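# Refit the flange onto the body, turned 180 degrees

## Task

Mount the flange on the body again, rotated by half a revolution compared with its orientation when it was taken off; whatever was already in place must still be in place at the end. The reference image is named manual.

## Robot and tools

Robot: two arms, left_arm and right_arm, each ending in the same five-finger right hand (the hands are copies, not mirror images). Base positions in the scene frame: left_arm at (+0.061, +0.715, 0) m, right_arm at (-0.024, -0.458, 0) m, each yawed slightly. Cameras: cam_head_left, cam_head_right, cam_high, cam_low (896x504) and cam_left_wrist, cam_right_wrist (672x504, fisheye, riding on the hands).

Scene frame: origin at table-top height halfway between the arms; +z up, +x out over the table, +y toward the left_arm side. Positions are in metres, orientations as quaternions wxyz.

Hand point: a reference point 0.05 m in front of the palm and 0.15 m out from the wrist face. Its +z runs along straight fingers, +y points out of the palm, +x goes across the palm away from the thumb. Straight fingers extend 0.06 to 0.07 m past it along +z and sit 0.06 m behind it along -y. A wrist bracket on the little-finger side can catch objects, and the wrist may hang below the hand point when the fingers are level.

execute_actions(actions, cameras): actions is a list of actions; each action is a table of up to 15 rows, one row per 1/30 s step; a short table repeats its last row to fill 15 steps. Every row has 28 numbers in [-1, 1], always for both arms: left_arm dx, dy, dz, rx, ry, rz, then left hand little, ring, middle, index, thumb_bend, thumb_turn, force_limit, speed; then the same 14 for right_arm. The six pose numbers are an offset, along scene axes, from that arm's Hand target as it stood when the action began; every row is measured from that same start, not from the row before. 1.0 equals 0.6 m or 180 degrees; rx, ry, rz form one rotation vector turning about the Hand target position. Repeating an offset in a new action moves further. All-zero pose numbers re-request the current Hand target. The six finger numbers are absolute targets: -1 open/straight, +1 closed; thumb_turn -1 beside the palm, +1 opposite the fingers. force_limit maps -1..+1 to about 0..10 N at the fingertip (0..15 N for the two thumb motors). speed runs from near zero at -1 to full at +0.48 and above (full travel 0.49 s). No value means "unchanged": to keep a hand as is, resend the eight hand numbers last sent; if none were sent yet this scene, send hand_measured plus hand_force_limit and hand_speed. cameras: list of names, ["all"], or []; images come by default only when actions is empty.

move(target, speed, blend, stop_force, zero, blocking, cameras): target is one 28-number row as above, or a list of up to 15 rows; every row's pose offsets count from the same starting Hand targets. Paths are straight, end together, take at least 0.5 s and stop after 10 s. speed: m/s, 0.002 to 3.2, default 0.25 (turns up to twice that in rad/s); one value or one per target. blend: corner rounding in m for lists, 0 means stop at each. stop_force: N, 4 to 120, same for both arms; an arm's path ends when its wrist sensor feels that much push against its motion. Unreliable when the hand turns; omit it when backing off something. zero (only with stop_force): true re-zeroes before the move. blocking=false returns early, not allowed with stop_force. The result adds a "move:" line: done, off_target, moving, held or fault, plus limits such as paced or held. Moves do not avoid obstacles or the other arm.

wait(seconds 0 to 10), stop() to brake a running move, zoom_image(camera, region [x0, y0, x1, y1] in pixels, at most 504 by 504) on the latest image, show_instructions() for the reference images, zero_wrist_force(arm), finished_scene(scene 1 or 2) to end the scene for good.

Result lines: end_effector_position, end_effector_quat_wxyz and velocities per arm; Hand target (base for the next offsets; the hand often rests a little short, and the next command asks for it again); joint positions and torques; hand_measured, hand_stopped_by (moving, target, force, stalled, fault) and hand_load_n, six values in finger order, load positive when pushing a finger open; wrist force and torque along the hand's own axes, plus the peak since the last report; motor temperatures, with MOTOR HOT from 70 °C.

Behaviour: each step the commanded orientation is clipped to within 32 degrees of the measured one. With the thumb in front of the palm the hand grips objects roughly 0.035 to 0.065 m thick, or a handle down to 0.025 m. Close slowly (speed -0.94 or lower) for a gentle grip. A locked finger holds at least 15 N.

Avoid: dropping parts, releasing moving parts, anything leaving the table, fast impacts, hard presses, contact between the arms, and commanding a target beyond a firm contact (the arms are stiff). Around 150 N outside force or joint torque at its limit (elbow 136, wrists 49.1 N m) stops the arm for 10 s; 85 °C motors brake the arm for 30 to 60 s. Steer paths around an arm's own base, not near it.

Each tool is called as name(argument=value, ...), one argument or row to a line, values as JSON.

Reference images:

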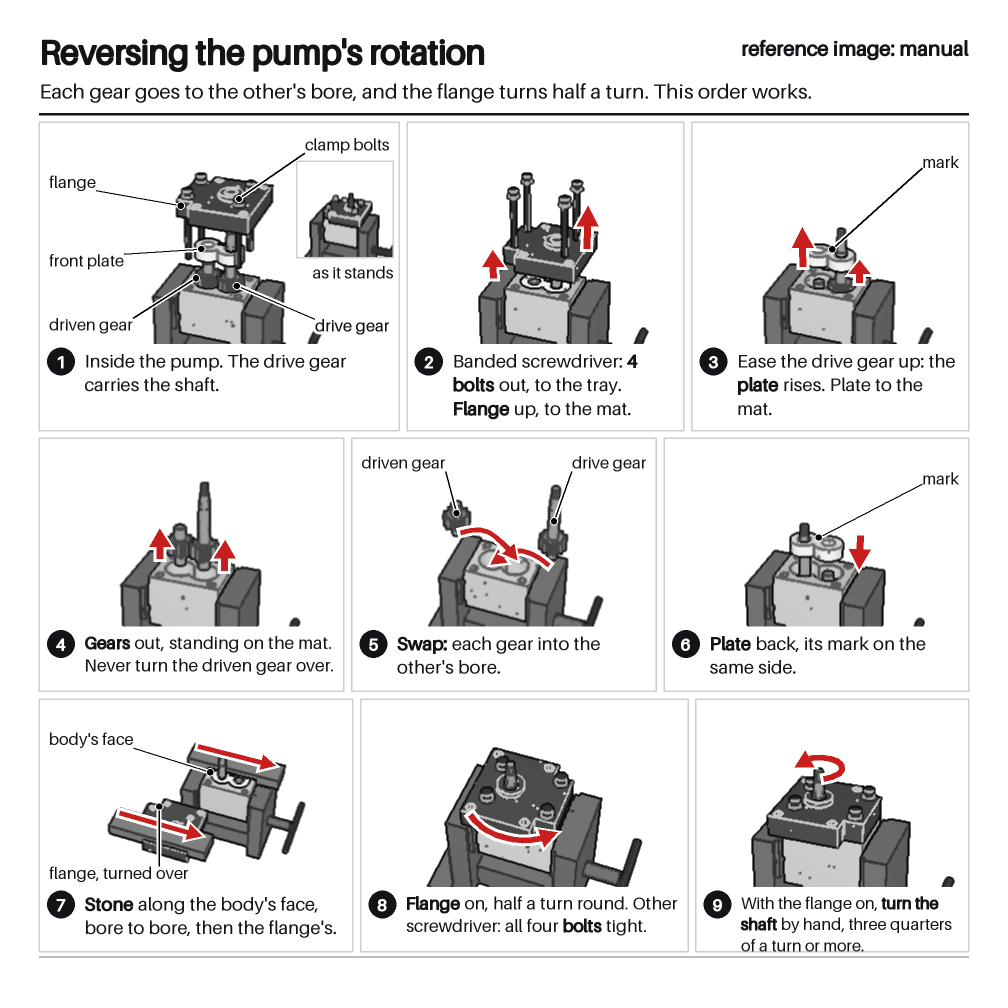

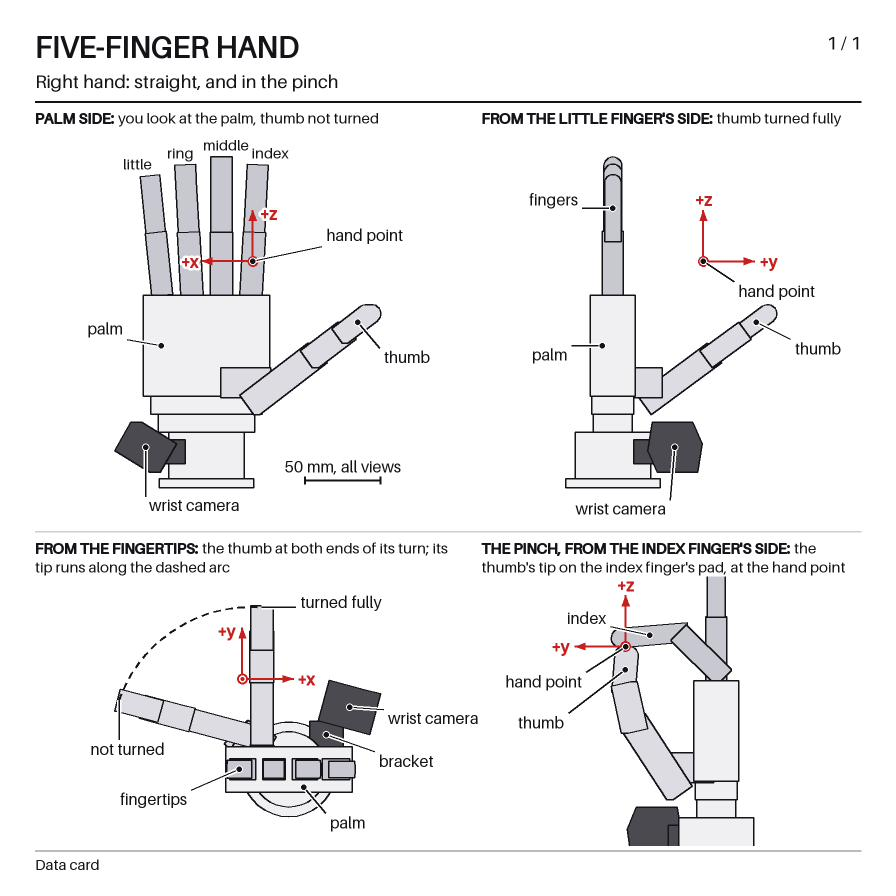

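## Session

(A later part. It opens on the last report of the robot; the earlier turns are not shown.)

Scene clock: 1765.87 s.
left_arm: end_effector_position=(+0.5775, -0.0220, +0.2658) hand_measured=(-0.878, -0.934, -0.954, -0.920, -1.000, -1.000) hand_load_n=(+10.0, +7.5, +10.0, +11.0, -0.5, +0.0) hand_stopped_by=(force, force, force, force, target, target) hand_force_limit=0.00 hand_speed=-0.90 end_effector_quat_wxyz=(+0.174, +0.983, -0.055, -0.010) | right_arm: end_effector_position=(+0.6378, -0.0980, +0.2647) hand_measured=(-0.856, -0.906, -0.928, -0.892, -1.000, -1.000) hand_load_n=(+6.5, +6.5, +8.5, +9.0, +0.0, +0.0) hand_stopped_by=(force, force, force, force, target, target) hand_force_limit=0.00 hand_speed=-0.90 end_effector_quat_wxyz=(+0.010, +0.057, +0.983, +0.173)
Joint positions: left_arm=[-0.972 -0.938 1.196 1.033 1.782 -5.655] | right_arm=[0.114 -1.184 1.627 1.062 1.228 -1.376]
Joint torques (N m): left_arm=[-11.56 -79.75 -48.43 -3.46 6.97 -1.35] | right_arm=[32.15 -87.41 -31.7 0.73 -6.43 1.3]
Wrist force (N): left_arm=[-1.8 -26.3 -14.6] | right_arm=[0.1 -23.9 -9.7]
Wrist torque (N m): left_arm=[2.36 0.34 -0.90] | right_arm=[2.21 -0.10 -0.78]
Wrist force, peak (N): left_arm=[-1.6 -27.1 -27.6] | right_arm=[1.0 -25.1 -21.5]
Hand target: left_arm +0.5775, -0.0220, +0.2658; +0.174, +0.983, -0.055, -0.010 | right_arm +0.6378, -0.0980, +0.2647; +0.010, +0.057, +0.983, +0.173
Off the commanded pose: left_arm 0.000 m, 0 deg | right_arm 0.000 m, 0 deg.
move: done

move(
  target=[0.0008,0.00045,-0.0004,0,0,-0.00278,-0.6,-0.6,-0.6,-0.6,-1,-1,0.0,-0.9,-0.0004,-0.0005,-0.0004,0,0,-0.00278,-0.6,-0.6,-0.6,-0.6,-1,-1,0.0,-0.9],
  speed=0.01,
)

execute_actions(
  actions=[],
  cameras=["cam_low","cam_left_wrist","cam_right_wrist"],
)

zoom_image(
  camera="cam_low",
  region=[335, 155, 435, 205],
)

Scene clock: 1770.97 s.
left_arm: end_effector_position=(+0.5780, -0.0217, +0.2656) hand_measured=(-0.878, -0.934, -0.954, -0.920, -1.000, -1.000) hand_load_n=(+10.0, +7.0, +9.5, +10.5, +0.0, +0.0) hand_stopped_by=(force, force, force, force, target, target) hand_force_limit=0.00 hand_speed=-0.90 end_effector_quat_wxyz=(+0.174, +0.983, -0.060, -0.011) | right_arm: end_effector_position=(+0.6375, -0.0984, +0.2645) hand_measured=(-0.856, -0.906, -0.928, -0.892, -1.000, -1.000) hand_load_n=(+6.0, +6.0, +7.5, +8.5, +0.0, +0.0) hand_stopped_by=(force, force, force, force, target, target) hand_force_limit=0.00 hand_speed=-0.90 end_effector_quat_wxyz=(+0.010, +0.061, +0.983, +0.173)
Joint positions: left_arm=[-0.97 -0.936 1.192 1.036 1.785 -5.645] | right_arm=[0.115 -1.186 1.63 1.058 1.228 -1.366]
Joint torques (N m): left_arm=[-12.09 -72.58 -46.14 -4.65 6.89 -1.52] | right_arm=[32.93 -81.22 -29.43 -0.16 -6.12 1.26]
Wrist force (N): left_arm=[-2.5 -26.0 -20.6] | right_arm=[0.6 -23.0 -15.0]
Wrist torque (N m): left_arm=[2.62 0.53 -0.92] | right_arm=[2.42 -0.04 -0.71]
Wrist force, peak (N): left_arm=[-2.5 -26.0 -20.6] | right_arm=[0.5 -23.4 -15.0]
Hand target: left_arm +0.5780, -0.0217, +0.2656; +0.173, +0.983, -0.060, -0.011 | right_arm +0.6375, -0.0983, +0.2645; +0.010, +0.061, +0.983, +0.173
Off the commanded pose: left_arm 0.000 m, 0 deg | right_arm 0.000 m, 0 deg.
move: done

Scene clock: 1770.97 s.
left_arm: end_effector_position=(+0.5780, -0.0217, +0.2656) hand_measured=(-0.878, -0.934, -0.954, -0.920, -1.000, -1.000) hand_load_n=(+10.0, +7.0, +9.5, +10.5, +0.0, +0.0) hand_stopped_by=(force, force, force, force, target, target) hand_force_limit=0.00 hand_speed=-0.90 end_effector_quat_wxyz=(+0.174, +0.983, -0.060, -0.011) | right_arm: end_effector_position=(+0.6375, -0.0984, +0.2645) hand_measured=(-0.856, -0.906, -0.928, -0.892, -1.000, -1.000) hand_load_n=(+6.0, +6.0, +7.5, +8.5, +0.0, +0.0) hand_stopped_by=(force, force, force, force, target, target) hand_force_limit=0.00 hand_speed=-0.90 end_effector_quat_wxyz=(+0.010, +0.061, +0.983, +0.173)
Joint positions: left_arm=[-0.97 -0.936 1.192 1.036 1.785 -5.645] | right_arm=[0.115 -1.186 1.63 1.058 1.228 -1.366]
Joint velocities: within noise
Joint torques (N m): left_arm=[-12.09 -72.58 -46.14 -4.65 6.89 -1.52] | right_arm=[32.93 -81.22 -29.43 -0.16 -6.12 1.26]
Motor temperatures (°C): left_arm=[32 28 28 36 38 40] | right_arm=[31 35 31 37 42 40]
Wrist force (N): left_arm=[-2.5 -26.0 -20.6] | right_arm=[0.6 -23.0 -15.0]
Wrist torque (N m): left_arm=[2.62 0.53 -0.92] | right_arm=[2.42 -0.04 -0.71]
Wrist force, peak (N): left_arm=[-2.5 -26.0 -20.6] | right_arm=[0.6 -23.0 -15.0]
Hand target: left_arm +0.5780, -0.0217, +0.2656; +0.173, +0.983, -0.060, -0.011 | right_arm +0.6375, -0.0983, +0.2645; +0.010, +0.061, +0.983, +0.173
Off the commanded pose: left_arm 0.000 m, 0 deg | right_arm 0.000 m, 0 deg.
camera_calibration:
cam_left_wrist: T_world_to_cam=[[0.124727, -0.949692, 0.287278, -0.167425], [-0.825914, 0.0610717, 0.560478, 0.332711], [-0.549826, -0.307173, -0.776747, 0.632646], [0, 0, 0, 1]] pos_world=[0.643519, 0.0150107, 0.353026]
cam_right_wrist: T_world_to_cam=[[-0.0843141, 0.936782, 0.339605, 0.065411], [0.851958, -0.108984, 0.512143, -0.687227], [0.516777, 0.33251, -0.78891, 0.0329231], [0, 0, 0, 1]] pos_world=[0.57399, -0.14712, 0.355718]
Images, in order (width x height): cam_low 896x504, cam_left_wrist 672x504, cam_right_wrist 672x504.

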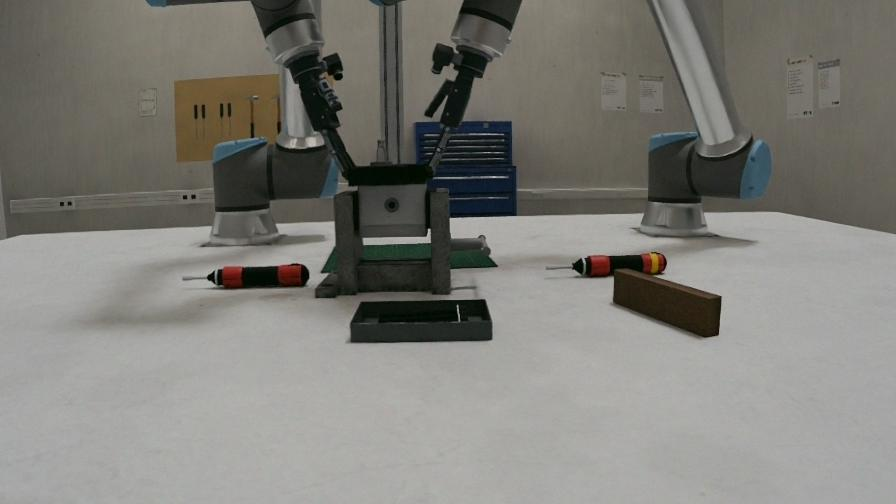

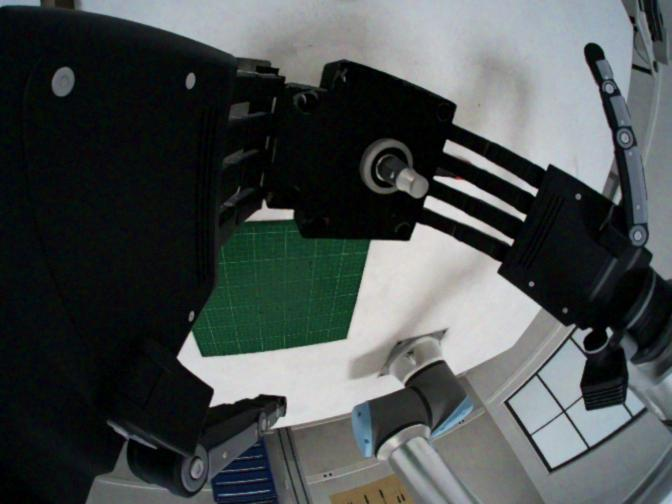

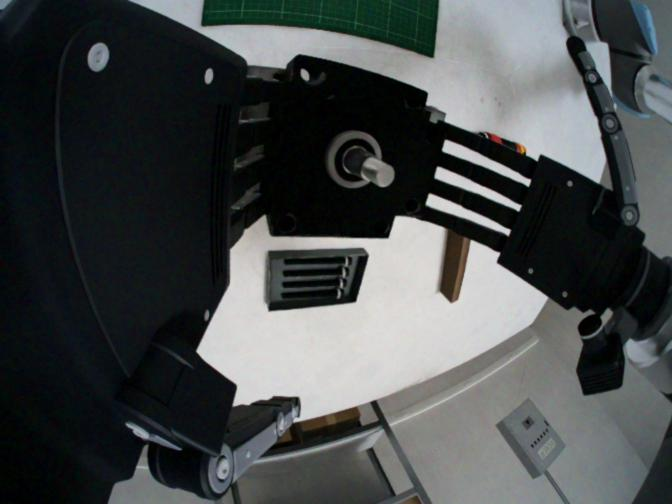

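Scaled by 5.040.

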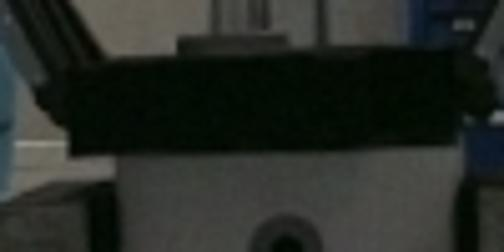

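move(
  target=[0.0008,0.00045,-0.0004,0,0,-0.00278,-0.6,-0.6,-0.6,-0.6,-1,-1,0.0,-0.9,-0.0004,-0.0005,-0.0004,0,0,-0.00278,-0.6,-0.6,-0.6,-0.6,-1,-1,0.0,-0.9],
  speed=0.01,
)

move(
  target=[0.0008,0.00045,-0.0004,0,0,-0.00278,-0.6,-0.6,-0.6,-0.6,-1,-1,0.0,-0.9,-0.0004,-0.0005,-0.0004,0,0,-0.00278,-0.6,-0.6,-0.6,-0.6,-1,-1,0.0,-0.9],
  speed=0.01,
  cameras=["cam_low"],
)

zoom_image(
  camera="cam_low",
  region=[335, 155, 435, 205],
)

Scene clock: 1777.47 s.
left_arm: end_effector_position=(+0.5785, -0.0215, +0.2653) hand_measured=(-0.878, -0.934, -0.954, -0.920, -1.000, -1.000) hand_load_n=(+9.5, +6.5, +9.5, +10.5, -0.5, +0.0) hand_stopped_by=(force, force, force, force, target, target) hand_force_limit=0.00 hand_speed=-0.90 end_effector_quat_wxyz=(+0.173, +0.983, -0.064, -0.012) | right_arm: end_effector_position=(+0.6373, -0.0986, +0.2642) hand_measured=(-0.856, -0.906, -0.928, -0.892, -1.000, -1.000) hand_load_n=(+6.0, +6.0, +8.0, +8.5, +0.0, +0.0) hand_stopped_by=(force, force, force, force, target, target) hand_force_limit=0.00 hand_speed=-0.90 end_effector_quat_wxyz=(+0.011, +0.065, +0.983, +0.173)
Joint positions: left_arm=[-0.969 -0.933 1.189 1.039 1.788 -5.635] | right_arm=[0.115 -1.188 1.633 1.054 1.229 -1.357]
Joint torques (N m): left_arm=[-11.72 -72.97 -45.62 -4.03 6.74 -1.2] | right_arm=[33.27 -80.05 -30.43 -0.06 -5.93 1.83]
Wrist force (N): left_arm=[-2.6 -25.0 -20.5] | right_arm=[0.2 -23.1 -14.9]
Wrist torque (N m): left_arm=[2.66 0.47 -0.88] | right_arm=[2.32 -0.03 -0.73]
Wrist force, peak (N): left_arm=[-2.3 -26.3 -20.9] | right_arm=[0.3 -24.2 -15.3]
Hand target: left_arm +0.5785, -0.0215, +0.2653; +0.173, +0.983, -0.064, -0.012 | right_arm +0.6373, -0.0986, +0.2643; +0.011, +0.065, +0.983, +0.173
Off the commanded pose: left_arm 0.000 m, 0 deg | right_arm 0.000 m, 0 deg.
move: done

Scene clock: 1778.17 s.
left_arm: end_effector_position=(+0.5790, -0.0212, +0.2651) hand_measured=(-0.878, -0.934, -0.954, -0.920, -1.000, -1.000) hand_load_n=(+9.0, +6.5, +9.5, +10.5, +0.0, +0.0) hand_stopped_by=(force, force, force, force, target, target) hand_force_limit=0.00 hand_speed=-0.90 end_effector_quat_wxyz=(+0.173, +0.982, -0.068, -0.012) | right_arm: end_effector_position=(+0.6370, -0.0989, +0.2640) hand_measured=(-0.856, -0.906, -0.928, -0.892, -1.000, -1.000) hand_load_n=(+5.5, +5.5, +7.5, +8.5, +0.0, +0.0) hand_stopped_by=(force, force, force, force, target, target) hand_force_limit=0.00 hand_speed=-0.90 end_effector_quat_wxyz=(+0.012, +0.070, +0.982, +0.173)
Joint positions: left_arm=[-0.967 -0.931 1.186 1.042 1.791 -5.624] | right_arm=[0.116 -1.191 1.636 1.05 1.23 -1.347]
Joint torques (N m): left_arm=[-12.06 -75 -45.26 -3.98 6.47 -1.13] | right_arm=[31.8 -80.19 -30.33 0.14 -5.86 1.55]
Wrist force (N): left_arm=[-2.8 -24.6 -20.0] | right_arm=[-0.1 -22.5 -14.3]
Wrist torque (N m): left_arm=[2.60 0.43 -0.86] | right_arm=[2.25 -0.06 -0.71]
Wrist force, peak (N): left_arm=[-2.9 -25.6 -20.6] | right_arm=[0.5 -23.1 -14.6]
Hand target: left_arm +0.5789, -0.0212, +0.2651; +0.173, +0.982, -0.068, -0.012 | right_arm +0.6370, -0.0989, +0.2640; +0.012, +0.070, +0.982, +0.173
Off the commanded pose: left_arm 0.000 m, 0 deg | right_arm 0.000 m, 0 deg.
move: done
Images, in order (width x height): cam_low 896x504.

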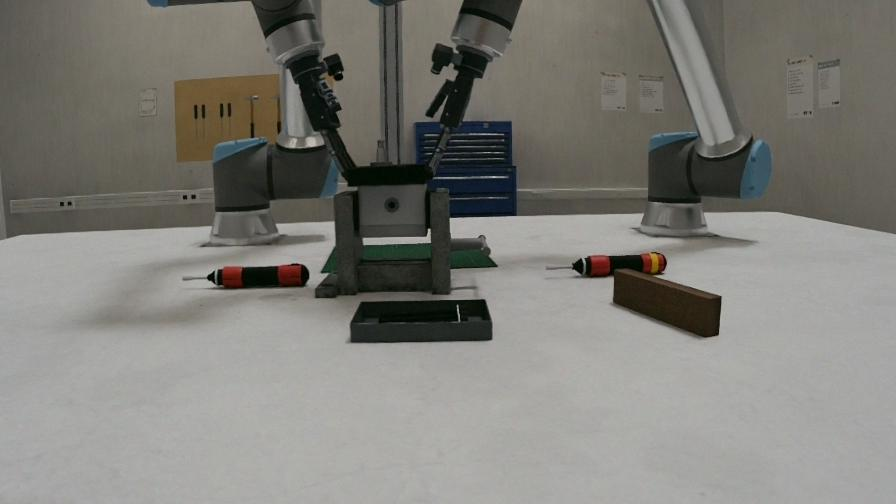

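Scaled by 5.040.

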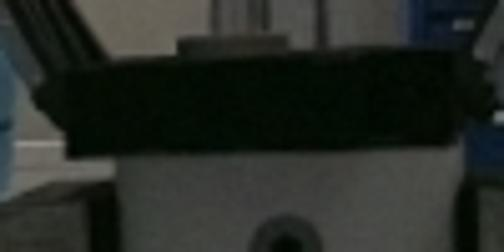

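zoom_image(
  camera="cam_low",
  region=[365, 130, 405, 190],
)

Scaled by 8.400.

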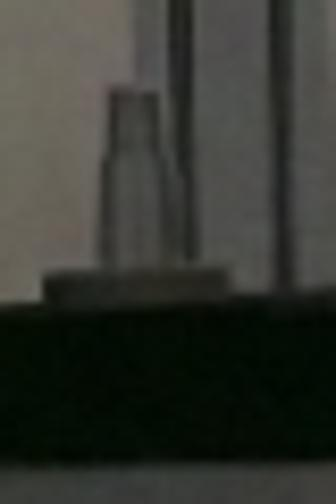

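move(
  target=[0,0.0006,0.001,0,0,0,-0.6,-0.6,-0.6,-0.6,-1,-1,0.0,-0.9,0,-0.0006,0.001,0,0,0,-0.6,-0.6,-0.6,-0.6,-1,-1,0.0,-0.9],
  speed=0.01,
)

move(
  target=[0,0,0,0,0,0,-1,-1,-1,-1,-1,-1,0.0,-0.7,0,0,0,0,0,0,-1,-1,-1,-1,-1,-1,0.0,-0.7],
  speed=0.03,
  cameras=["cam_low","cam_left_wrist","cam_right_wrist"],
)

zoom_image(
  camera="cam_low",
  region=[335, 155, 435, 205],
)

Scene clock: 1790.73 s.
left_arm: end_effector_position=(+0.5789, -0.0209, +0.2656) hand_measured=(-0.878, -0.934, -0.954, -0.920, -1.000, -1.000) hand_load_n=(+8.0, +5.5, +8.0, +9.5, +0.0, +0.0) hand_stopped_by=(force, force, force, force, target, target) hand_force_limit=0.00 hand_speed=-0.90 end_effector_quat_wxyz=(+0.173, +0.982, -0.068, -0.012) | right_arm: end_effector_position=(+0.6370, -0.0993, +0.2646) hand_measured=(-0.856, -0.906, -0.928, -0.892, -1.000, -1.000) hand_load_n=(+4.5, +4.5, +6.5, +8.0, -0.5, +0.0) hand_stopped_by=(force, force, force, force, target, target) hand_force_limit=0.00 hand_speed=-0.90 end_effector_quat_wxyz=(+0.012, +0.070, +0.982, +0.173)
Joint positions: left_arm=[-0.967 -0.931 1.186 1.043 1.791 -5.624] | right_arm=[0.115 -1.191 1.635 1.052 1.23 -1.348]
Joint torques (N m): left_arm=[-0.85 -102.4 -40.27 1.13 4.01 2.06] | right_arm=[-2.96 -99.09 -45.89 6.47 -8.18 -3.41]
Wrist force (N): left_arm=[-1.4 -18.0 2.2] | right_arm=[1.0 -15.2 4.6]
Wrist torque (N m): left_arm=[1.11 -0.09 -0.59] | right_arm=[1.00 -0.54 -0.31]
Wrist force, peak (N): left_arm=[-2.8 -25.0 -20.4] | right_arm=[-0.1 -22.5 -14.7]
Hand target: left_arm +0.5789, -0.0208, +0.2657; +0.173, +0.982, -0.068, -0.012 | right_arm +0.6370, -0.0993, +0.2646; +0.012, +0.070, +0.982, +0.173
Off the commanded pose: left_arm 0.000 m, 0 deg | right_arm 0.000 m, 0 deg.
move: done

Scene clock: 1791.23 s.
left_arm: end_effector_position=(+0.5789, -0.0208, +0.2657) hand_measured=(-1.000, -1.000, -1.000, -1.000, -1.000, -1.000) hand_load_n=(+0.0, +0.0, +0.0, +0.0, +0.0, +0.0) hand_stopped_by=(target, target, target, target, target, target) hand_force_limit=0.00 hand_speed=-0.70 end_effector_quat_wxyz=(+0.173, +0.982, -0.068, -0.012) | right_arm: end_effector_position=(+0.6371, -0.0993, +0.2647) hand_measured=(-1.000, -1.000, -1.000, -1.000, -1.000, -1.000) hand_load_n=(+0.0, -0.5, +0.0, +0.0, +0.0, +0.0) hand_stopped_by=(target, target, target, target, target, target) hand_force_limit=0.00 hand_speed=-0.70 end_effector_quat_wxyz=(+0.012, +0.070, +0.982, +0.173)
Joint positions: left_arm=[-0.967 -0.931 1.186 1.043 1.791 -5.624] | right_arm=[0.115 -1.191 1.635 1.052 1.229 -1.348]
Joint torques (N m): left_arm=[5.39 -87.06 -42.41 2.27 2.86 1.61] | right_arm=[-5.7 -85.14 -32.21 5.75 2.37 -2.65]
Wrist force (N): left_arm=[-1.1 -1.3 0.7] | right_arm=[0.7 2.2 1.0]
Wrist torque (N m): left_arm=[0.00 0.15 -0.07] | right_arm=[-0.01 -0.15 0.16]
Wrist force, peak (N): left_arm=[-1.4 -18.4 0.8] | right_arm=[1.1 -15.4 4.1]
Hand target: left_arm +0.5789, -0.0208, +0.2657; +0.173, +0.982, -0.068, -0.012 | right_arm +0.6370, -0.0993, +0.2646; +0.012, +0.070, +0.982, +0.173
Off the commanded pose: left_arm 0.000 m, 0 deg | right_arm 0.000 m, 0 deg.
move: done
camera_calibration:
cam_left_wrist: T_world_to_cam=[[0.108218, -0.951703, 0.287314, -0.157189], [-0.824764, 0.0754067, 0.560427, 0.332964], [-0.555026, -0.297615, -0.77677, 0.636824], [0, 0, 0, 1]] pos_world=[0.645081, 0.0148228, 0.353226]
cam_right_wrist: T_world_to_cam=[[-0.0682015, 0.938069, 0.33967, 0.0559689], [0.849873, -0.123699, 0.512265, -0.687223], [0.522556, 0.323614, -0.788802, 0.0290163], [0, 0, 0, 1]] pos_world=[0.572707, -0.146902, 0.355917]
Images, in order (width x height): cam_low 896x504, cam_left_wrist 672x504, cam_right_wrist 672x504.

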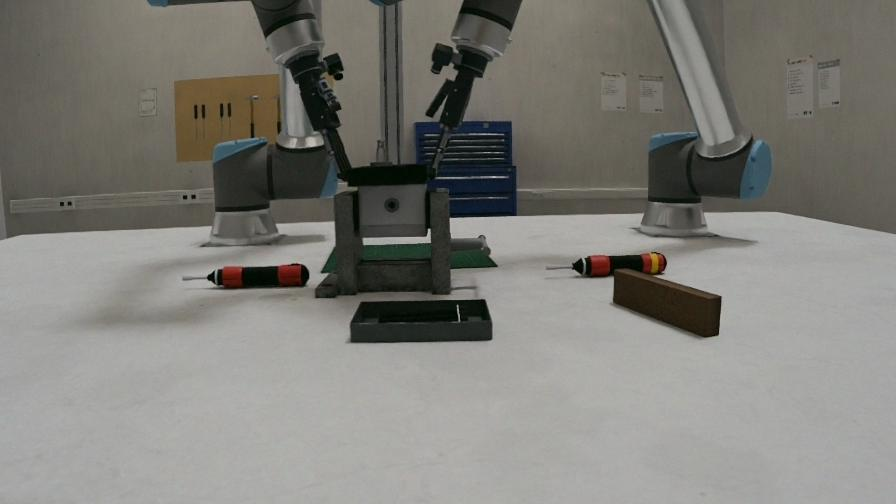

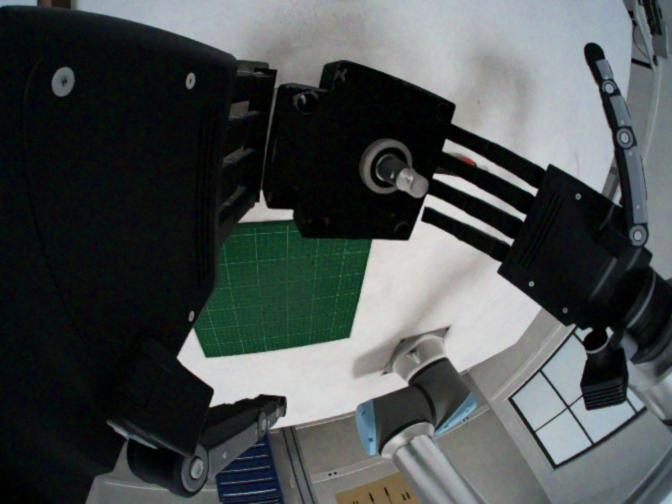

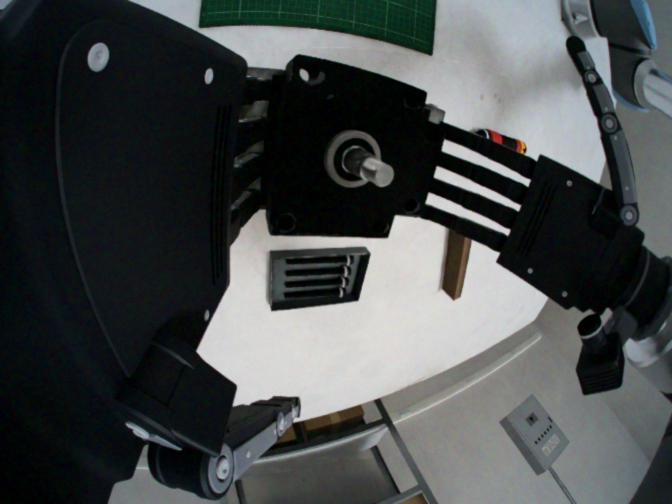

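Scaled by 5.040.

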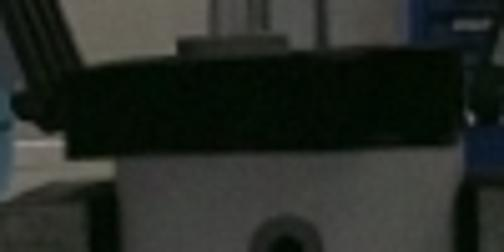

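move(
  target=[
    [0,0.015,0,0,0,0,-1,-1,-1,-1,-1,-1,0.0,-0.7,0,-0.015,0,0,0,0,-1,-1,-1,-1,-1,-1,0.0,-0.7],
    [0,0.015,0.074,0,0,0,-1,-1,-1,-1,-1,-1,0.0,-0.7,0,-0.015,0.074,0,0,0,-1,-1,-1,-1,-1,-1,0.0,-0.7],
    [-0.008,-0.0435,0.064,0,0,0,-1,-1,-1,-1,-1,-1,0.0,-0.7,0.004,0.0388,0.064,0,0,0,-1,-1,-1,-1,-1,-1,0.0,-0.7],
  ],
  speed=0.1,
)

move(
  target=[0,0,-0.035,0,0,0,-1,-1,-1,-1,-1,-1,0.0,-0.7,0,0,0,0,0,0,-1,-1,-1,-1,-1,-1,0.0,-0.7],
  speed=0.015,
  stop_force=5,
)

move(
  target=[0,0,0,0,0,0,-1,-1,-1,-1,-1,-1,0.0,-0.7,0,0,-0.035,0,0,0,-1,-1,-1,-1,-1,-1,0.0,-0.7],
  speed=0.015,
  stop_force=5,
  cameras=["cam_low"],
)

zoom_image(
  camera="cam_low",
  region=[335, 155, 435, 205],
)

Scene clock: 1805.40 s.
left_arm: end_effector_position=(+0.5741, -0.0469, +0.3041) hand_measured=(-1.000, -1.000, -1.000, -1.000, -1.000, -1.000) hand_load_n=(+0.0, +0.0, +0.0, +0.0, +0.0, +0.0) hand_stopped_by=(target, target, target, target, target, target) hand_force_limit=0.00 hand_speed=-0.70 end_effector_quat_wxyz=(+0.173, +0.982, -0.068, -0.012) | right_arm: end_effector_position=(+0.6396, -0.0760, +0.3029) hand_measured=(-1.000, -1.000, -1.000, -1.000, -1.000, -1.000) hand_load_n=(+0.0, +0.0, +0.0, +0.0, +0.0, +0.5) hand_stopped_by=(target, target, target, target, target, target) hand_force_limit=0.00 hand_speed=-0.70 end_effector_quat_wxyz=(+0.012, +0.070, +0.982, +0.173) end_effector_velocity=(-0.001, -0.003, +0.000) end_effector_angular_velocity=(-0.001, +0.003, +0.001)
Joint positions: left_arm=[-0.988 -0.918 1.094 1.117 1.785 -5.646] | right_arm=[0.152 -1.201 1.573 1.11 1.233 -1.309]
Joint velocities: left_arm=[within noise] | right_arm=[-0.004 -0.002 0.003 0.003 0 -0.006]
Joint torques (N m): left_arm=[7.38 -97.01 -30.25 1.06 1.23 1.33] | right_arm=[-13.38 -88.71 -28.43 6.91 0.71 -2.84]
Wrist force (N): left_arm=[-0.7 -1.3 0.4] | right_arm=[0.6 2.7 0.6]
Wrist torque (N m): left_arm=[-0.01 0.07 0.09] | right_arm=[0.07 -0.12 0.18]
Wrist force, peak (N): left_arm=[-1.2 -1.8 2.4] | right_arm=[0.4 3.4 1.5]
Hand target: left_arm +0.5741, -0.0469, +0.3041; +0.173, +0.982, -0.068, -0.012 | right_arm +0.6394, -0.0760, +0.3030; +0.012, +0.070, +0.982, +0.173
Off the commanded pose: left_arm 0.000 m, 0 deg | right_arm 0.000 m, 0 deg.
move: done

Scene clock: 1807.33 s.
left_arm: end_effector_position=(+0.5742, -0.0469, +0.2915) hand_measured=(-1.000, -1.000, -1.000, -1.000, -1.000, -1.000) hand_load_n=(+0.0, +0.0, -0.5, +0.0, +0.0, +0.0) hand_stopped_by=(target, target, target, target, target, target) hand_force_limit=0.00 hand_speed=-0.70 end_effector_quat_wxyz=(+0.173, +0.982, -0.068, -0.012) | right_arm: end_effector_position=(+0.6394, -0.0760, +0.3030) hand_measured=(-1.000, -1.000, -1.000, -1.000, -1.000, -1.000) hand_load_n=(+0.0, +0.0, +0.0, +0.0, +0.0, +0.0) hand_stopped_by=(target, target, target, target, target, target) hand_force_limit=0.00 hand_speed=-0.70 end_effector_quat_wxyz=(+0.012, +0.070, +0.982, +0.173)
Joint positions: left_arm=[-0.988 -0.914 1.109 1.097 1.785 -5.646] | right_arm=[0.152 -1.201 1.573 1.111 1.232 -1.309]
Joint torques (N m): left_arm=[1.05 -93.92 -43.6 5.52 2.25 1.82] | right_arm=[-12.78 -90.34 -28.21 6.54 -1.8 -3.41]
Wrist force (N): left_arm=[-1.4 -0.5 -3.6] | right_arm=[0.3 2.4 0.8]
Wrist torque (N m): left_arm=[0.29 0.20 0.06] | right_arm=[0.02 -0.09 0.16]
Wrist force, peak (N): left_arm=[-1.3 -1.2 -7.4] | right_arm=[0.6 3.1 1.0]
Hand target: left_arm +0.5741, -0.0469, +0.2915; +0.173, +0.982, -0.068, -0.012 (not the last commanded pose) | right_arm +0.6394, -0.0760, +0.3030; +0.012, +0.070, +0.982, +0.173
Off the commanded pose: left_arm 0.008 m, 0 deg | right_arm 0.000 m, 0 deg.
move: contact (left_arm)

Scene clock: 1809.57 s.
left_arm: end_effector_position=(+0.5741, -0.0469, +0.2916) hand_measured=(-1.000, -1.000, -1.000, -1.000, -1.000, -1.000) hand_load_n=(+0.0, +0.0, -1.0, +0.0, +0.0, +0.0) hand_stopped_by=(target, target, target, target, target, target) hand_force_limit=0.00 hand_speed=-0.70 end_effector_quat_wxyz=(+0.173, +0.982, -0.068, -0.012) | right_arm: end_effector_position=(+0.6395, -0.0760, +0.2864) hand_measured=(-1.000, -1.000, -1.000, -1.000, -1.000, -1.000) hand_load_n=(+0.0, +0.0, -0.5, +0.0, +0.0, +0.0) hand_stopped_by=(target, target, target, target, target, target) hand_force_limit=0.00 hand_speed=-0.70 end_effector_quat_wxyz=(+0.012, +0.070, +0.982, +0.173)
Joint positions: left_arm=[-0.988 -0.914 1.109 1.097 1.785 -5.646] | right_arm=[0.152 -1.191 1.59 1.084 1.232 -1.309]
Joint torques (N m): left_arm=[-11.39 -80.27 -35.57 3.02 -0.9 1.79] | right_arm=[-0.45 -87.55 -38.57 5.97 -1.77 -3.28]
Wrist force (N): left_arm=[-1.2 -0.4 -4.3] | right_arm=[0.6 3.3 -4.7]
Wrist torque (N m): left_arm=[0.29 0.12 0.07] | right_arm=[0.36 -0.02 0.18]
Wrist force, peak (N): left_arm=[-1.5 -0.2 -6.0] | right_arm=[0.3 3.9 -18.6]
Hand target: left_arm +0.5741, -0.0469, +0.2915; +0.173, +0.982, -0.068, -0.012 | right_arm +0.6394, -0.0760, +0.2864; +0.012, +0.070, +0.982, +0.173 (not the last commanded pose)
Off the commanded pose: left_arm 0.000 m, 0 deg | right_arm 0.004 m, 0 deg.
move: contact (right_arm)
Images, in order (width x height): cam_low 896x504.

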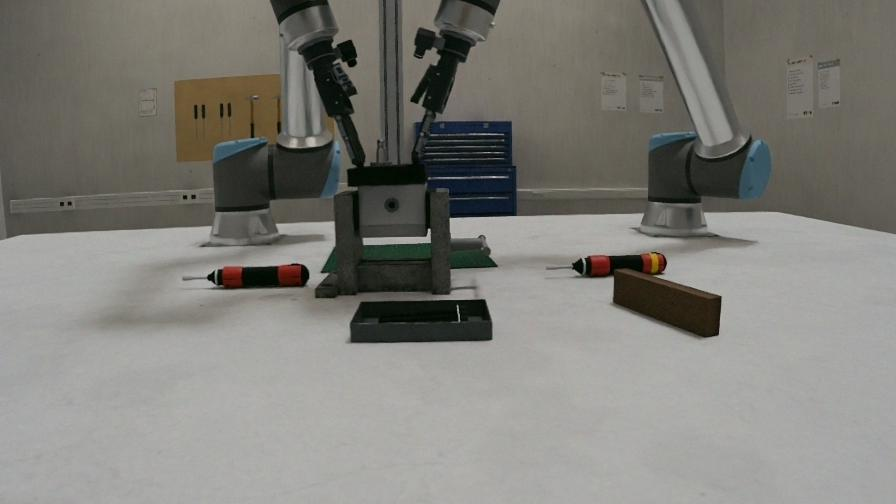

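Scaled by 5.040.

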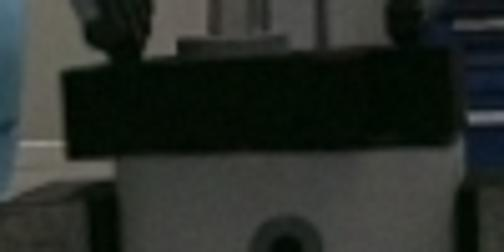

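move(
  target=[0,0,-0.002,0,0,0,-1,-1,-1,-1,-1,-1,0.0,-0.7,0,0,0.015,0,0,0,-1,-1,-1,-1,-1,-1,0.0,-0.7],
  speed=0.015,
  cameras=["cam_low"],
)

zoom_image(
  camera="cam_low",
  region=[335, 155, 435, 205],
)

Scene clock: 1814.13 s.
left_arm: end_effector_position=(+0.5741, -0.0469, +0.2903) hand_measured=(-1.000, -1.000, -1.000, -1.000, -1.000, -1.000) hand_load_n=(+0.0, +0.0, +0.0, +0.0, +0.0, +0.0) hand_stopped_by=(target, target, target, target, target, target) hand_force_limit=0.00 hand_speed=-0.70 end_effector_quat_wxyz=(+0.173, +0.982, -0.068, -0.012) | right_arm: end_effector_position=(+0.6394, -0.0760, +0.2956) hand_measured=(-1.000, -1.000, -1.000, -1.000, -1.000, -1.000) hand_load_n=(+0.0, +0.0, +0.0, +0.0, +0.0, +0.0) hand_stopped_by=(target, target, target, target, target, target) hand_force_limit=0.00 hand_speed=-0.70 end_effector_quat_wxyz=(+0.012, +0.070, +0.982, +0.173)
Joint positions: left_arm=[-0.988 -0.914 1.111 1.095 1.785 -5.646] | right_arm=[0.152 -1.197 1.581 1.098 1.232 -1.309]
Joint torques (N m): left_arm=[-9.8 -71.9 -27.23 -0.54 -2.88 1.44] | right_arm=[9.89 -76.87 -33.27 3.22 -1.55 -3.09]
Wrist force (N): left_arm=[-1.5 -1.1 -8.7] | right_arm=[0.7 2.4 1.2]
Wrist torque (N m): left_arm=[0.62 0.24 0.04] | right_arm=[-0.01 -0.16 0.18]
Wrist force, peak (N): left_arm=[-1.2 -1.0 -9.1] | right_arm=[0.6 3.5 -4.8]
Hand target: left_arm +0.5741, -0.0469, +0.2903; +0.173, +0.982, -0.068, -0.012 | right_arm +0.6394, -0.0760, +0.2954; +0.012, +0.070, +0.982, +0.173
Off the commanded pose: left_arm 0.000 m, 0 deg | right_arm 0.000 m, 0 deg.
move: done
Images, in order (width x height): cam_low 896x504.

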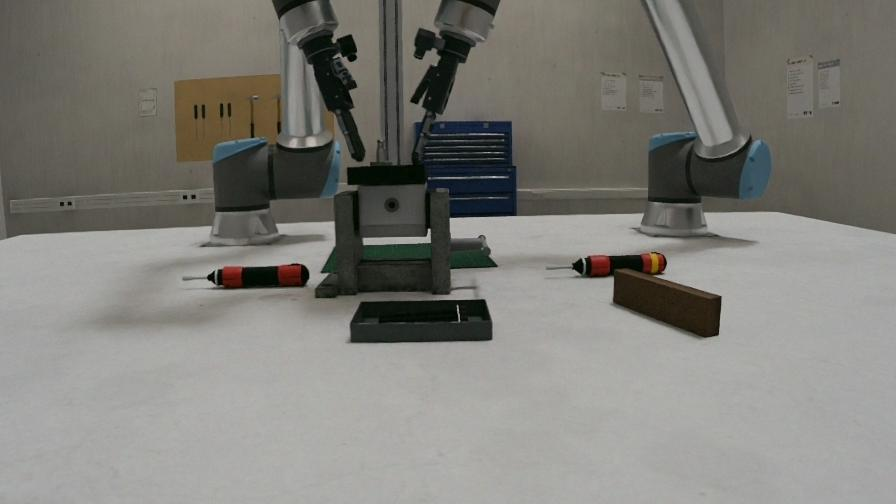

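Scaled by 5.040.

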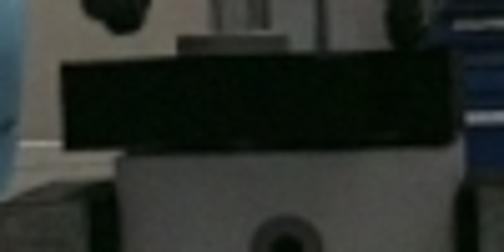

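move(
  target=[0,0,0.01,0,0,0,-1,-1,-1,-1,-1,-1,0.0,-0.7,0,0,0.0,0,0,0,-1,-1,-1,-1,-1,-1,0.0,-0.7],
  speed=0.015,
  cameras=["cam_low","cam_left_wrist","cam_right_wrist"],
)

zoom_image(
  camera="cam_low",
  region=[335, 155, 435, 205],
)

zoom_image(
  camera="cam_left_wrist",
  region=[250, 30, 430, 230],
)

zoom_image(
  camera="cam_right_wrist",
  region=[230, 30, 410, 230],
)

Scene clock: 1845.93 s.
left_arm: end_effector_position=(+0.5741, -0.0469, +0.2964) hand_measured=(-1.000, -1.000, -1.000, -1.000, -1.000, -1.000) hand_load_n=(+0.0, +0.0, +0.0, +0.0, -0.5, +0.0) hand_stopped_by=(target, target, target, target, target, target) hand_force_limit=0.00 hand_speed=-0.70 end_effector_quat_wxyz=(+0.173, +0.982, -0.068, -0.012) | right_arm: end_effector_position=(+0.6394, -0.0760, +0.2954) hand_measured=(-1.000, -1.000, -1.000, -1.000, -1.000, -1.000) hand_load_n=(+0.0, +0.0, +0.0, +0.0, +0.0, +0.0) hand_stopped_by=(target, target, target, target, target, target) hand_force_limit=0.00 hand_speed=-0.70 end_effector_quat_wxyz=(+0.012, +0.070, +0.982, +0.173)
Joint positions: left_arm=[-0.988 -0.916 1.104 1.105 1.785 -5.646] | right_arm=[0.152 -1.196 1.581 1.098 1.232 -1.309]
Joint torques (N m): left_arm=[-10.09 -93.58 -37.11 3.46 -3.26 1.38] | right_arm=[8.19 -59.32 -27.72 0.54 -1.79 -3.49]
Wrist force (N): left_arm=[-0.6 -0.9 0.2] | right_arm=[0.8 2.6 1.3]
Wrist torque (N m): left_arm=[0.07 0.06 0.09] | right_arm=[0.01 -0.17 0.18]
Wrist force, peak (N): left_arm=[-1.5 -1.2 -9.4] | right_arm=[0.8 2.9 1.1]
Hand target: left_arm +0.5741, -0.0469, +0.2963; +0.173, +0.982, -0.068, -0.012 | right_arm +0.6394, -0.0760, +0.2954; +0.012, +0.070, +0.982, +0.173
Off the commanded pose: left_arm 0.000 m, 0 deg | right_arm 0.000 m, 0 deg.
move: done
camera_calibration:
cam_left_wrist: T_world_to_cam=[[0.10833, -0.951714, 0.287239, -0.190373], [-0.824748, 0.0752781, 0.560468, 0.313741], [-0.555028, -0.297615, -0.776769, 0.650239], [0, 0, 0, 1]] pos_world=[0.640281, -0.0112772, 0.383926]
cam_right_wrist: T_world_to_cam=[[-0.0681809, 0.938076, 0.339653, 0.0239373], [0.849944, -0.123662, 0.512154, -0.702114], [0.522442, 0.323605, -0.788881, 0.0445657], [0, 0, 0, 1]] pos_world=[0.575107, -0.123702, 0.386618]
Images, in order (width x height): cam_low 896x504, cam_left_wrist 672x504, cam_right_wrist 672x504.

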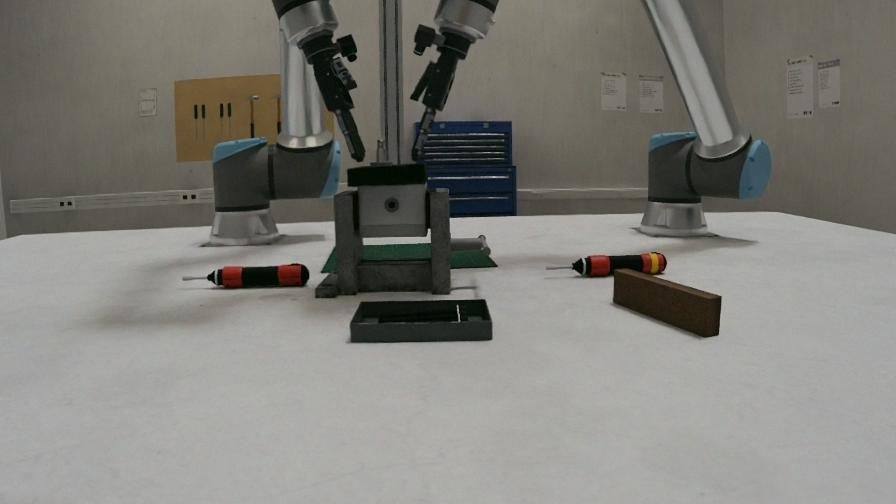

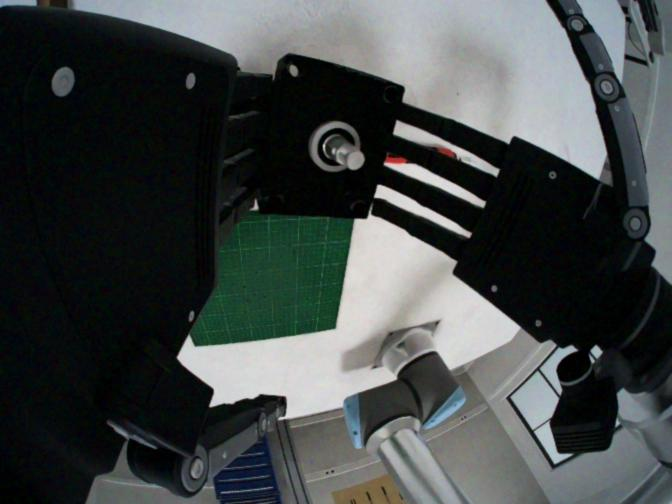

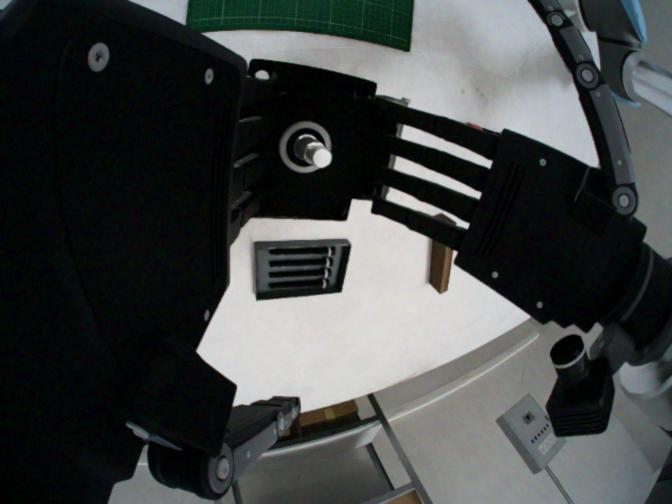

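Scaled by 5.040.

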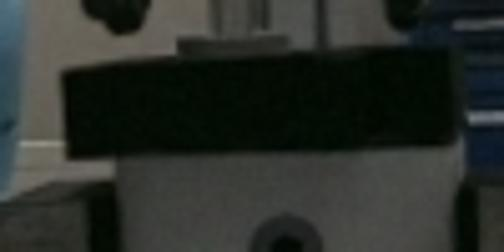

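Scaled by 2.520 from the camera's 672x504 image, which has a finer 960x720 frame.

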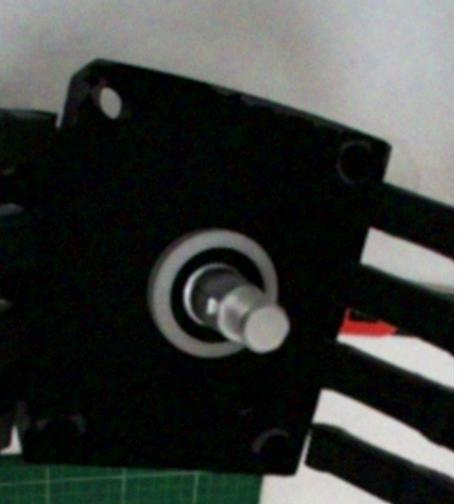

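Scaled by 2.520 from the camera's 672x504 image, which has a finer 960x720 frame.

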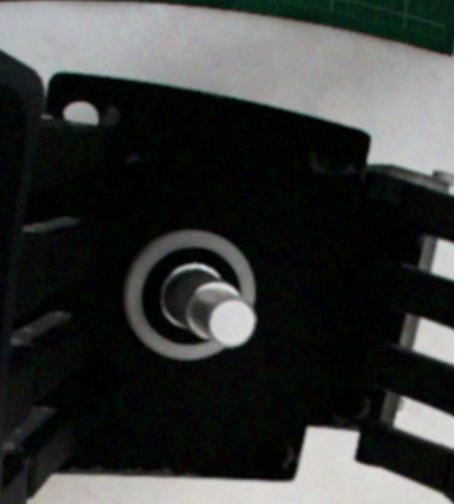

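move(
  target=[
    [0,0,0,0,0,0,-1,-1,-1,-1,-1,-1,0.0,-0.7,0,0,0.12,0,0,0,-1,-1,-1,-1,-1,-1,0.0,-0.7],
    [0,0,0,0,0,0,-1,-1,-1,-1,-1,-1,0.0,-0.7,-0.3,0.043,0.12,-0.1235,-0.3212,-0.0173,-1,-1,-1,-1,-1,-1,0.0,-0.7],
  ],
  speed=0.15,
  cameras=["all"],
)

Scene clock: 1901.27 s.
left_arm: end_effector_position=(+0.5741, -0.0469, +0.2963) hand_measured=(-1.000, -1.000, -1.000, -1.000, -1.000, -1.000) hand_load_n=(+0.0, +0.0, +0.0, +0.0, +0.0, +0.0) hand_stopped_by=(target, target, target, target, target, target) hand_force_limit=0.00 hand_speed=-0.70 end_effector_quat_wxyz=(+0.173, +0.982, -0.068, -0.012) | right_arm: end_effector_position=(+0.5762, -0.0670, +0.3675) hand_measured=(-1.000, -1.000, -1.000, -1.000, -1.000, -1.000) hand_load_n=(+0.0, +0.0, +0.0, +0.0, -0.5, +0.0) hand_stopped_by=(target, target, target, target, target, target) hand_force_limit=0.00 hand_speed=-0.70 end_effector_quat_wxyz=(+0.191, +0.046, +0.974, +0.116)
Joint positions: left_arm=[-0.988 -0.916 1.104 1.104 1.785 -5.646] | right_arm=[0.263 -1.447 1.723 0.86 1.449 -1.232]
Joint torques (N m): left_arm=[-8.99 -84.03 -29.38 0.82 -1.17 1.05] | right_arm=[-10.15 -37.69 -42.98 5.12 -2.22 1.91]
Wrist force (N): left_arm=[-0.7 -0.9 0.6] | right_arm=[-0.8 3.0 0.7]
Wrist torque (N m): left_arm=[0.06 0.07 0.09] | right_arm=[0.15 0.00 0.04]
Wrist force, peak (N): left_arm=[-0.9 -1.5 0.9] | right_arm=[2.1 4.4 -0.7]
Hand target: left_arm +0.5741, -0.0469, +0.2963; +0.173, +0.982, -0.068, -0.012 | right_arm +0.5763, -0.0670, +0.3675; +0.191, +0.046, +0.974, +0.116 (not the last commanded pose)
Off the commanded pose: left_arm 0.000 m, 0 deg | right_arm 0.118 m, 40 deg.
move: held (right_arm; a check stopped the path); path passed 1 of 2 targets; limits=held
pose unreachable (right arm): on one or more control steps of this call, first in action 0 (counted from 0), this arm could not follow its commanded pose, so it was not sent that pose on those steps. It may still have moved: this result reports where it is.
cause: moving toward the commanded pose would bring a part of the arm too close to another arm (a part of this arm just beyond joint 4 (wrist 1) and a part of the left arm just beyond its joint 3 (elbow), at the place that arm is still heading or pushing toward).
camera_calibration:
cam_left_wrist: T_world_to_cam=[[0.10833, -0.951714, 0.287239, -0.190315], [-0.824748, 0.0752781, 0.560468, 0.313854], [-0.555028, -0.297615, -0.776769, 0.650084], [0, 0, 0, 1]] pos_world=[0.640281, -0.0112772, 0.383726]
cam_right_wrist: T_world_to_cam=[[-0.141093, 0.975177, 0.170653, 0.0932604], [0.615721, -0.0485438, 0.786467, -0.645032], [0.775229, 0.21604, -0.593588, -0.0930444], [0, 0, 0, 1]] pos_world=[0.482449, -0.102156, 0.436152]

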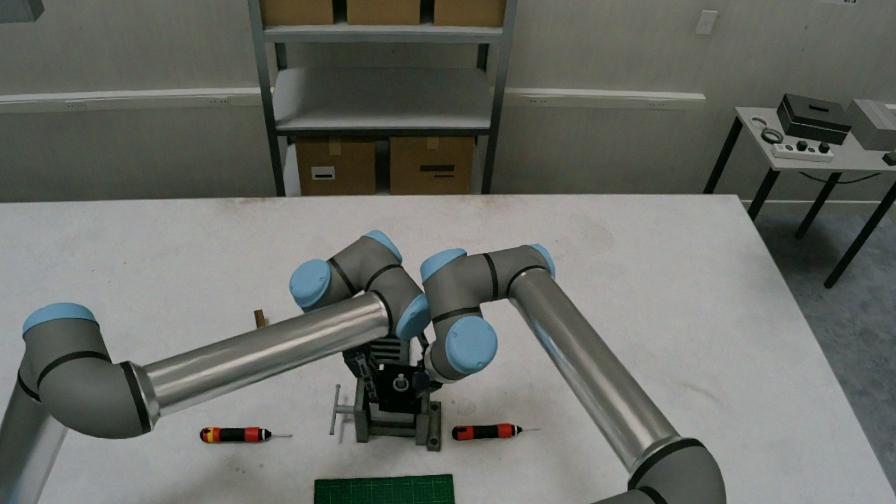

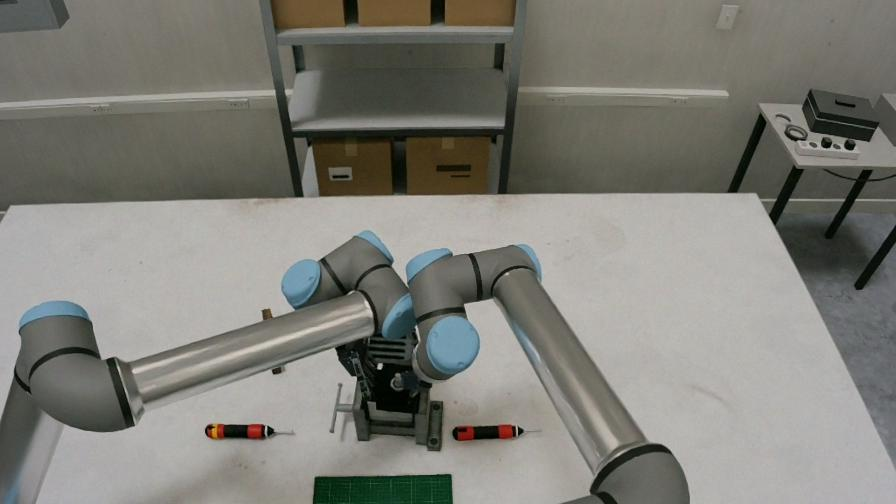

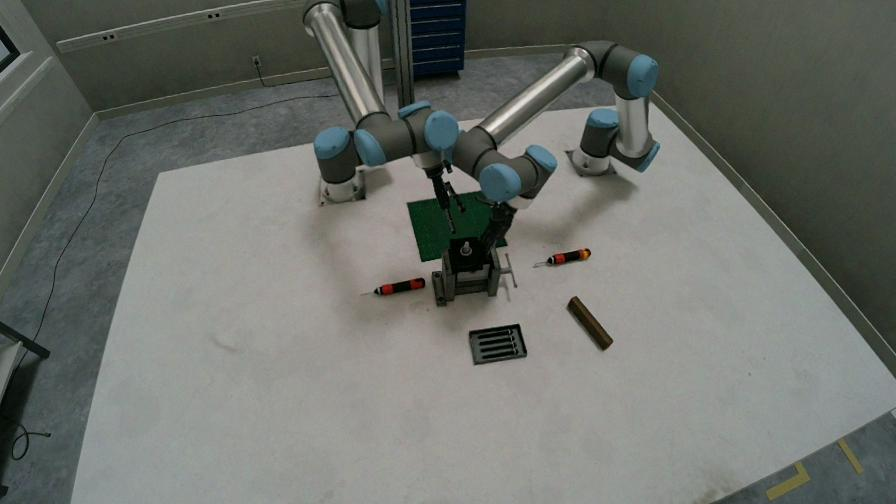

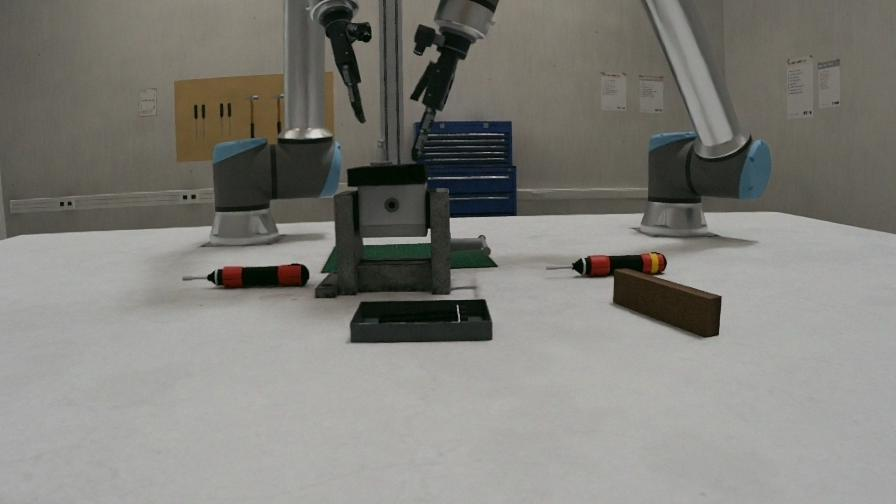

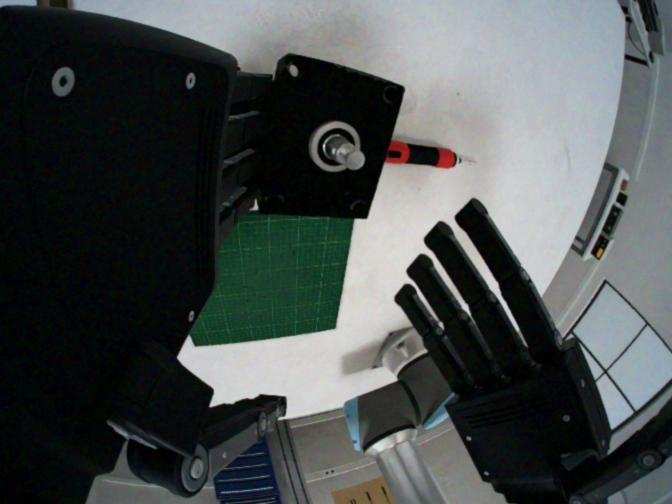

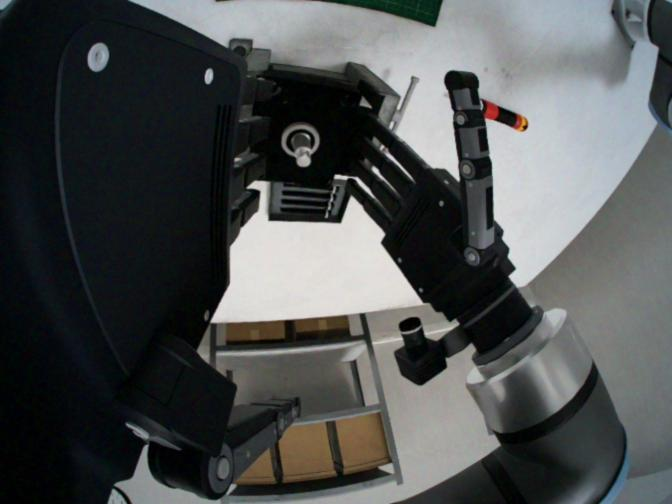

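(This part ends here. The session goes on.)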